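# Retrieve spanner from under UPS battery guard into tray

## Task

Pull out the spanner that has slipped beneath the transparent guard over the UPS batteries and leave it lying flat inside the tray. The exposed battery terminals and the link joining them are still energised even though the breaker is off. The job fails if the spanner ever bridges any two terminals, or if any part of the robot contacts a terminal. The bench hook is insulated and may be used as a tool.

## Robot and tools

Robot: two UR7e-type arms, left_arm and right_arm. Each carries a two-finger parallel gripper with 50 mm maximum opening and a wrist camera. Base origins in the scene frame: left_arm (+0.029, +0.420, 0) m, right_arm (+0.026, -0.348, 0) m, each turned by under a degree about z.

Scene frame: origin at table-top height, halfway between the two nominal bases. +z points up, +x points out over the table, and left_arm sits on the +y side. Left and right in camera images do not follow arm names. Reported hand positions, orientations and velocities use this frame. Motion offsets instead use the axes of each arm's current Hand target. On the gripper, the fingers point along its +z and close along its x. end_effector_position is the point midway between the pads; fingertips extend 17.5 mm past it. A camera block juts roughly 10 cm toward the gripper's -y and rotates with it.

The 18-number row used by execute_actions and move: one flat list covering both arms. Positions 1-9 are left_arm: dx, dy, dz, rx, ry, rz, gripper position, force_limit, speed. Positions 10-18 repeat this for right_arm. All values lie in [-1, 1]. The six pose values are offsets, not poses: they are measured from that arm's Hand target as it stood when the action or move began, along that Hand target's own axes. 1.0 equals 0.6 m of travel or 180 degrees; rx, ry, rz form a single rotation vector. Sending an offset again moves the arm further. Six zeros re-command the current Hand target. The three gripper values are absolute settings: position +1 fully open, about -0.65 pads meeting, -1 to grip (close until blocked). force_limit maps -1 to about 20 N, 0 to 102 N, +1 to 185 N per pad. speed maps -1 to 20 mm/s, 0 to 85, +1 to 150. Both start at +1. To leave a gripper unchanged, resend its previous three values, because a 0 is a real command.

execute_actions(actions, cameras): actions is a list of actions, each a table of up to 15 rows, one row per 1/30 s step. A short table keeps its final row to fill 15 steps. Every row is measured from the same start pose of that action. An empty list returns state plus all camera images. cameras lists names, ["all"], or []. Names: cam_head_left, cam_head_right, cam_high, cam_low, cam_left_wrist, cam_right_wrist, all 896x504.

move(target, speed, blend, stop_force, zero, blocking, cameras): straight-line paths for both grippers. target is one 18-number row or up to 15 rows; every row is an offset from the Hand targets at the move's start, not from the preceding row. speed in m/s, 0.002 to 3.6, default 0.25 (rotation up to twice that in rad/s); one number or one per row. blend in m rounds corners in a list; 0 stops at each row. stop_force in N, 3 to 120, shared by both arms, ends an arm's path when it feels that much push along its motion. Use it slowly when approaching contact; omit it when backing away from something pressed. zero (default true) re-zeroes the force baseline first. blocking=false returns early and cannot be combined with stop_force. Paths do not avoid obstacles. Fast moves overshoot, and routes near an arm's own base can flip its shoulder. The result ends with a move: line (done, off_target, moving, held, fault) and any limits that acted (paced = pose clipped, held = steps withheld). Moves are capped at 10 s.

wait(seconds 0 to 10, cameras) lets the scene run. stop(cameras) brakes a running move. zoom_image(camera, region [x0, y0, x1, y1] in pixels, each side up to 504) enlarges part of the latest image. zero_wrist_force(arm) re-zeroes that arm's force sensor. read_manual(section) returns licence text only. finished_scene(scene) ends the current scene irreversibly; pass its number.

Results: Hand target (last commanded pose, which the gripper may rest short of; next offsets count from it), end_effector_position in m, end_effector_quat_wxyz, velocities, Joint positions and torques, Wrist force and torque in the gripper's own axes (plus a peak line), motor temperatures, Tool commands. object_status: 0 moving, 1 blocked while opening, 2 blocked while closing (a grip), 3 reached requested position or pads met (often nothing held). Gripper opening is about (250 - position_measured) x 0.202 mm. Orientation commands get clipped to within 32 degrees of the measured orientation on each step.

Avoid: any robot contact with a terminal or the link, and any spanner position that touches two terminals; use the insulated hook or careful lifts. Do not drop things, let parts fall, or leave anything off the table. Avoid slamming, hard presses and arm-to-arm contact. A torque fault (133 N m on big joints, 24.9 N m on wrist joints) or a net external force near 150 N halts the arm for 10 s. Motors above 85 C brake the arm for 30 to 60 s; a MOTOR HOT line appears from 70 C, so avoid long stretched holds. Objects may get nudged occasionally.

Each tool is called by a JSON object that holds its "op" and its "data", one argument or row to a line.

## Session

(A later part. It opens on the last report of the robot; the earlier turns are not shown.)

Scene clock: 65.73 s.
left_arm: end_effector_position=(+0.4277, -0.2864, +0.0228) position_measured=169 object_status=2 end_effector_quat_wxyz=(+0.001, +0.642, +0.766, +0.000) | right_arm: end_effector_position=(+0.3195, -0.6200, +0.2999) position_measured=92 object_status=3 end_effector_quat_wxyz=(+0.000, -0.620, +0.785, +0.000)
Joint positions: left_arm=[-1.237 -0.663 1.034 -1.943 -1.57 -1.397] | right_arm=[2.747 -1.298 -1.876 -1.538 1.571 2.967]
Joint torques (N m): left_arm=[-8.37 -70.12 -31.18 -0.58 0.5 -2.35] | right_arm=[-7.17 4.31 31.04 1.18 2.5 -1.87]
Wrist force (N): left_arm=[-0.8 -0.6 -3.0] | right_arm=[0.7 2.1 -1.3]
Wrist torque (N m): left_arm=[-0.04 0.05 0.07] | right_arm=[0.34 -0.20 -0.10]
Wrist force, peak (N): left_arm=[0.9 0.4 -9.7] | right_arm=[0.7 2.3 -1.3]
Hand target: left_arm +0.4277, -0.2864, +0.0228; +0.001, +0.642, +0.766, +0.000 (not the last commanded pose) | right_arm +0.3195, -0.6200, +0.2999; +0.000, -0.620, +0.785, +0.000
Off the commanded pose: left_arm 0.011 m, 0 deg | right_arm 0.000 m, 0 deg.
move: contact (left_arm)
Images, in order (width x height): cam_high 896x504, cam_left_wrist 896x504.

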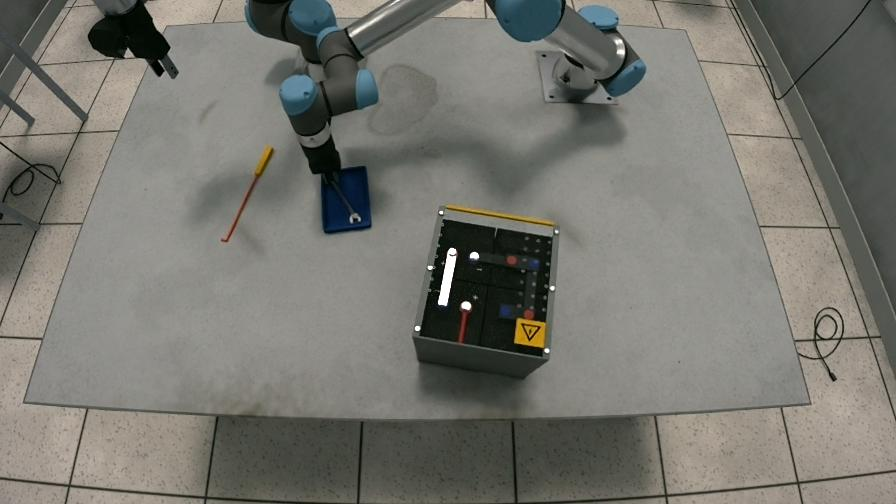

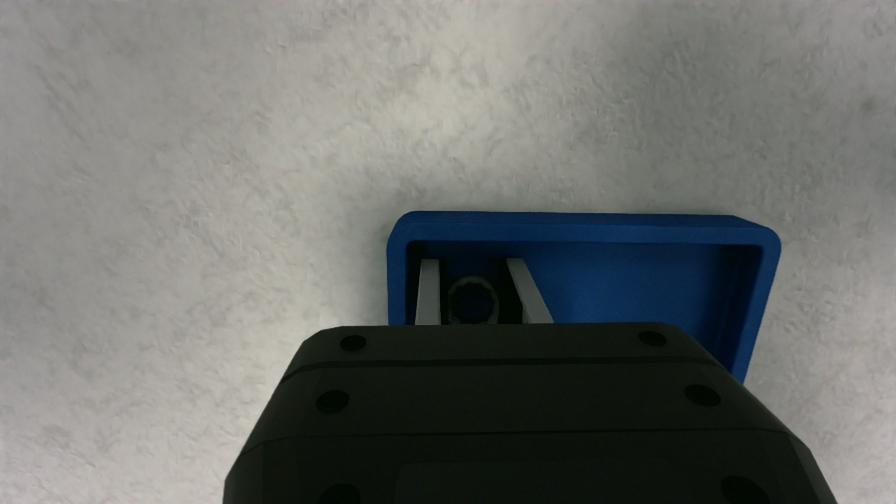

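{"op": "move", "data": {
  "target": [
    [0,0,0,0,0,0,0.15,0.3,-0.8, 0,0,0,0,0,0,0.4,-0.4,0],
    [0,0,-0.04,0,0,0,0.15,0.3,-0.8, 0,0,0,0,0,0,0.4,-0.4,0],
    [0,0,-0.2,0,0,0,0.15,0.3,-0.8, 0,0,0,0,0,0,0.4,-0.4,0]
  ],
  "speed": [0.05,0.06,0.25],
  "blend": [0,0.005,0],
  "cameras": ["cam_high","cam_left_wrist","cam_head_left","cam_low"]
}}

{"op": "zoom_image", "data": {
  "camera": "cam_high",
  "region": [310, 150, 385, 245]
}}

{"op": "zoom_image", "data": {
  "camera": "cam_low",
  "region": [280, 240, 370, 310]
}}

Scene clock: 67.87 s.
left_arm: end_effector_position=(+0.4276, -0.2863, +0.1429) position_measured=130 object_status=3 end_effector_quat_wxyz=(+0.001, +0.642, +0.766, +0.000) | right_arm: end_effector_position=(+0.3195, -0.6200, +0.2999) position_measured=92 object_status=3 end_effector_quat_wxyz=(+0.000, -0.620, +0.785, +0.000)
Joint positions: left_arm=[-1.237 -0.749 0.877 -1.7 -1.57 -1.398] | right_arm=[2.747 -1.298 -1.876 -1.538 1.571 2.967]
Joint torques (N m): left_arm=[-9.27 -50.63 -34.8 -0.64 -1.02 -2.8] | right_arm=[-7.25 4.16 31.48 1.18 2.38 -1.87]
Wrist force (N): left_arm=[-0.4 0.0 -0.1] | right_arm=[0.7 2.1 -1.3]
Wrist torque (N m): left_arm=[-0.06 0.09 0.07] | right_arm=[0.35 -0.20 -0.10]
Wrist force, peak (N): left_arm=[-1.2 -0.7 -3.5] | right_arm=[0.7 2.3 -1.4]
Hand target: left_arm +0.4276, -0.2863, +0.1428; +0.001, +0.642, +0.766, +0.000 | right_arm +0.3195, -0.6200, +0.2999; +0.000, -0.620, +0.785, +0.000
Off the commanded pose: left_arm 0.000 m, 0 deg | right_arm 0.000 m, 0 deg.
move: done
Images, in order (width x height): cam_head_left 896x504, cam_high 896x504, cam_low 896x504, cam_left_wrist 896x504.

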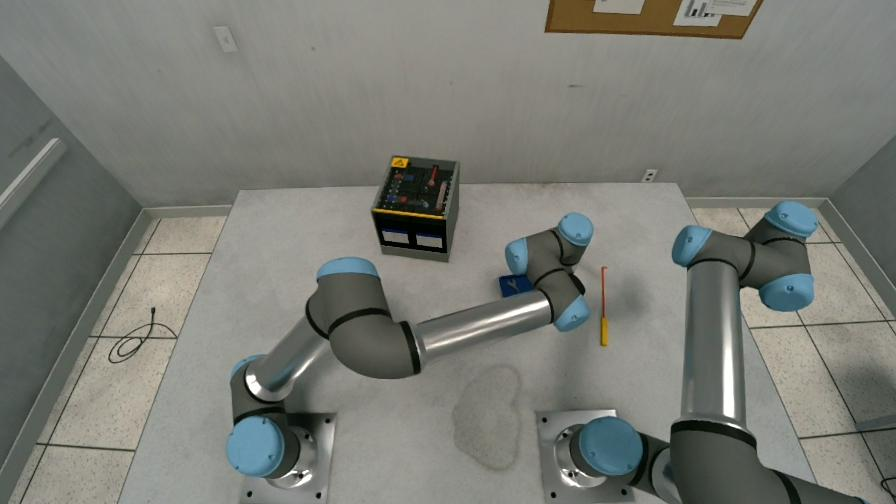

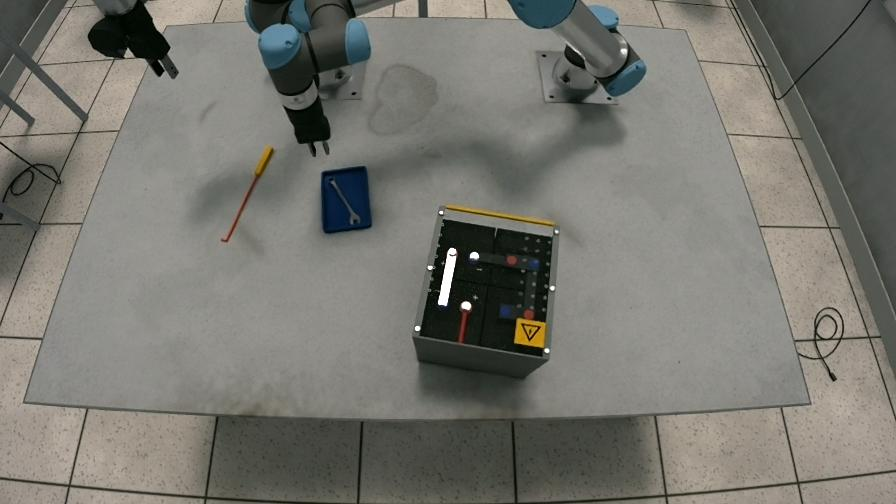

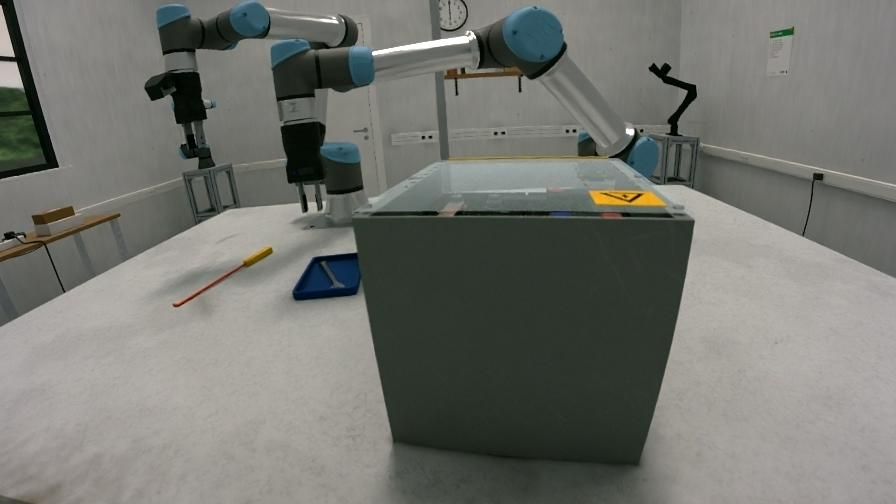

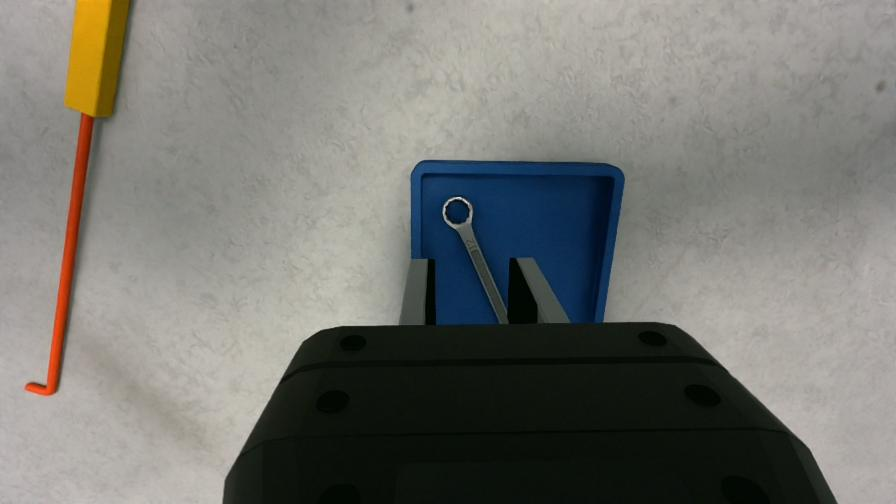

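Scaled by 5.305.

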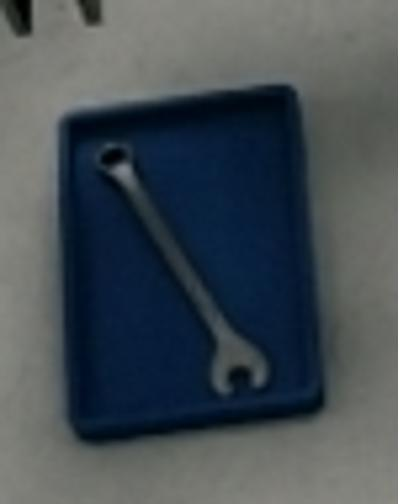

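Scaled by 5.600.

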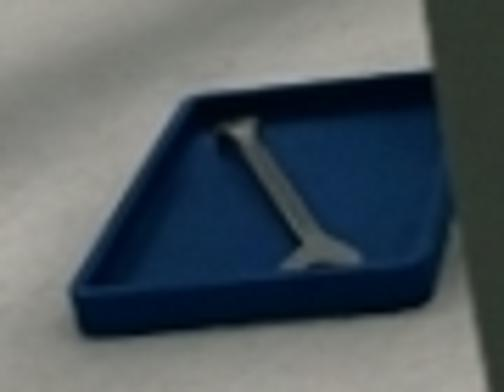

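{"op": "finished_scene", "data": {
  "scene": 2
}}

The scene is finished: the task was done.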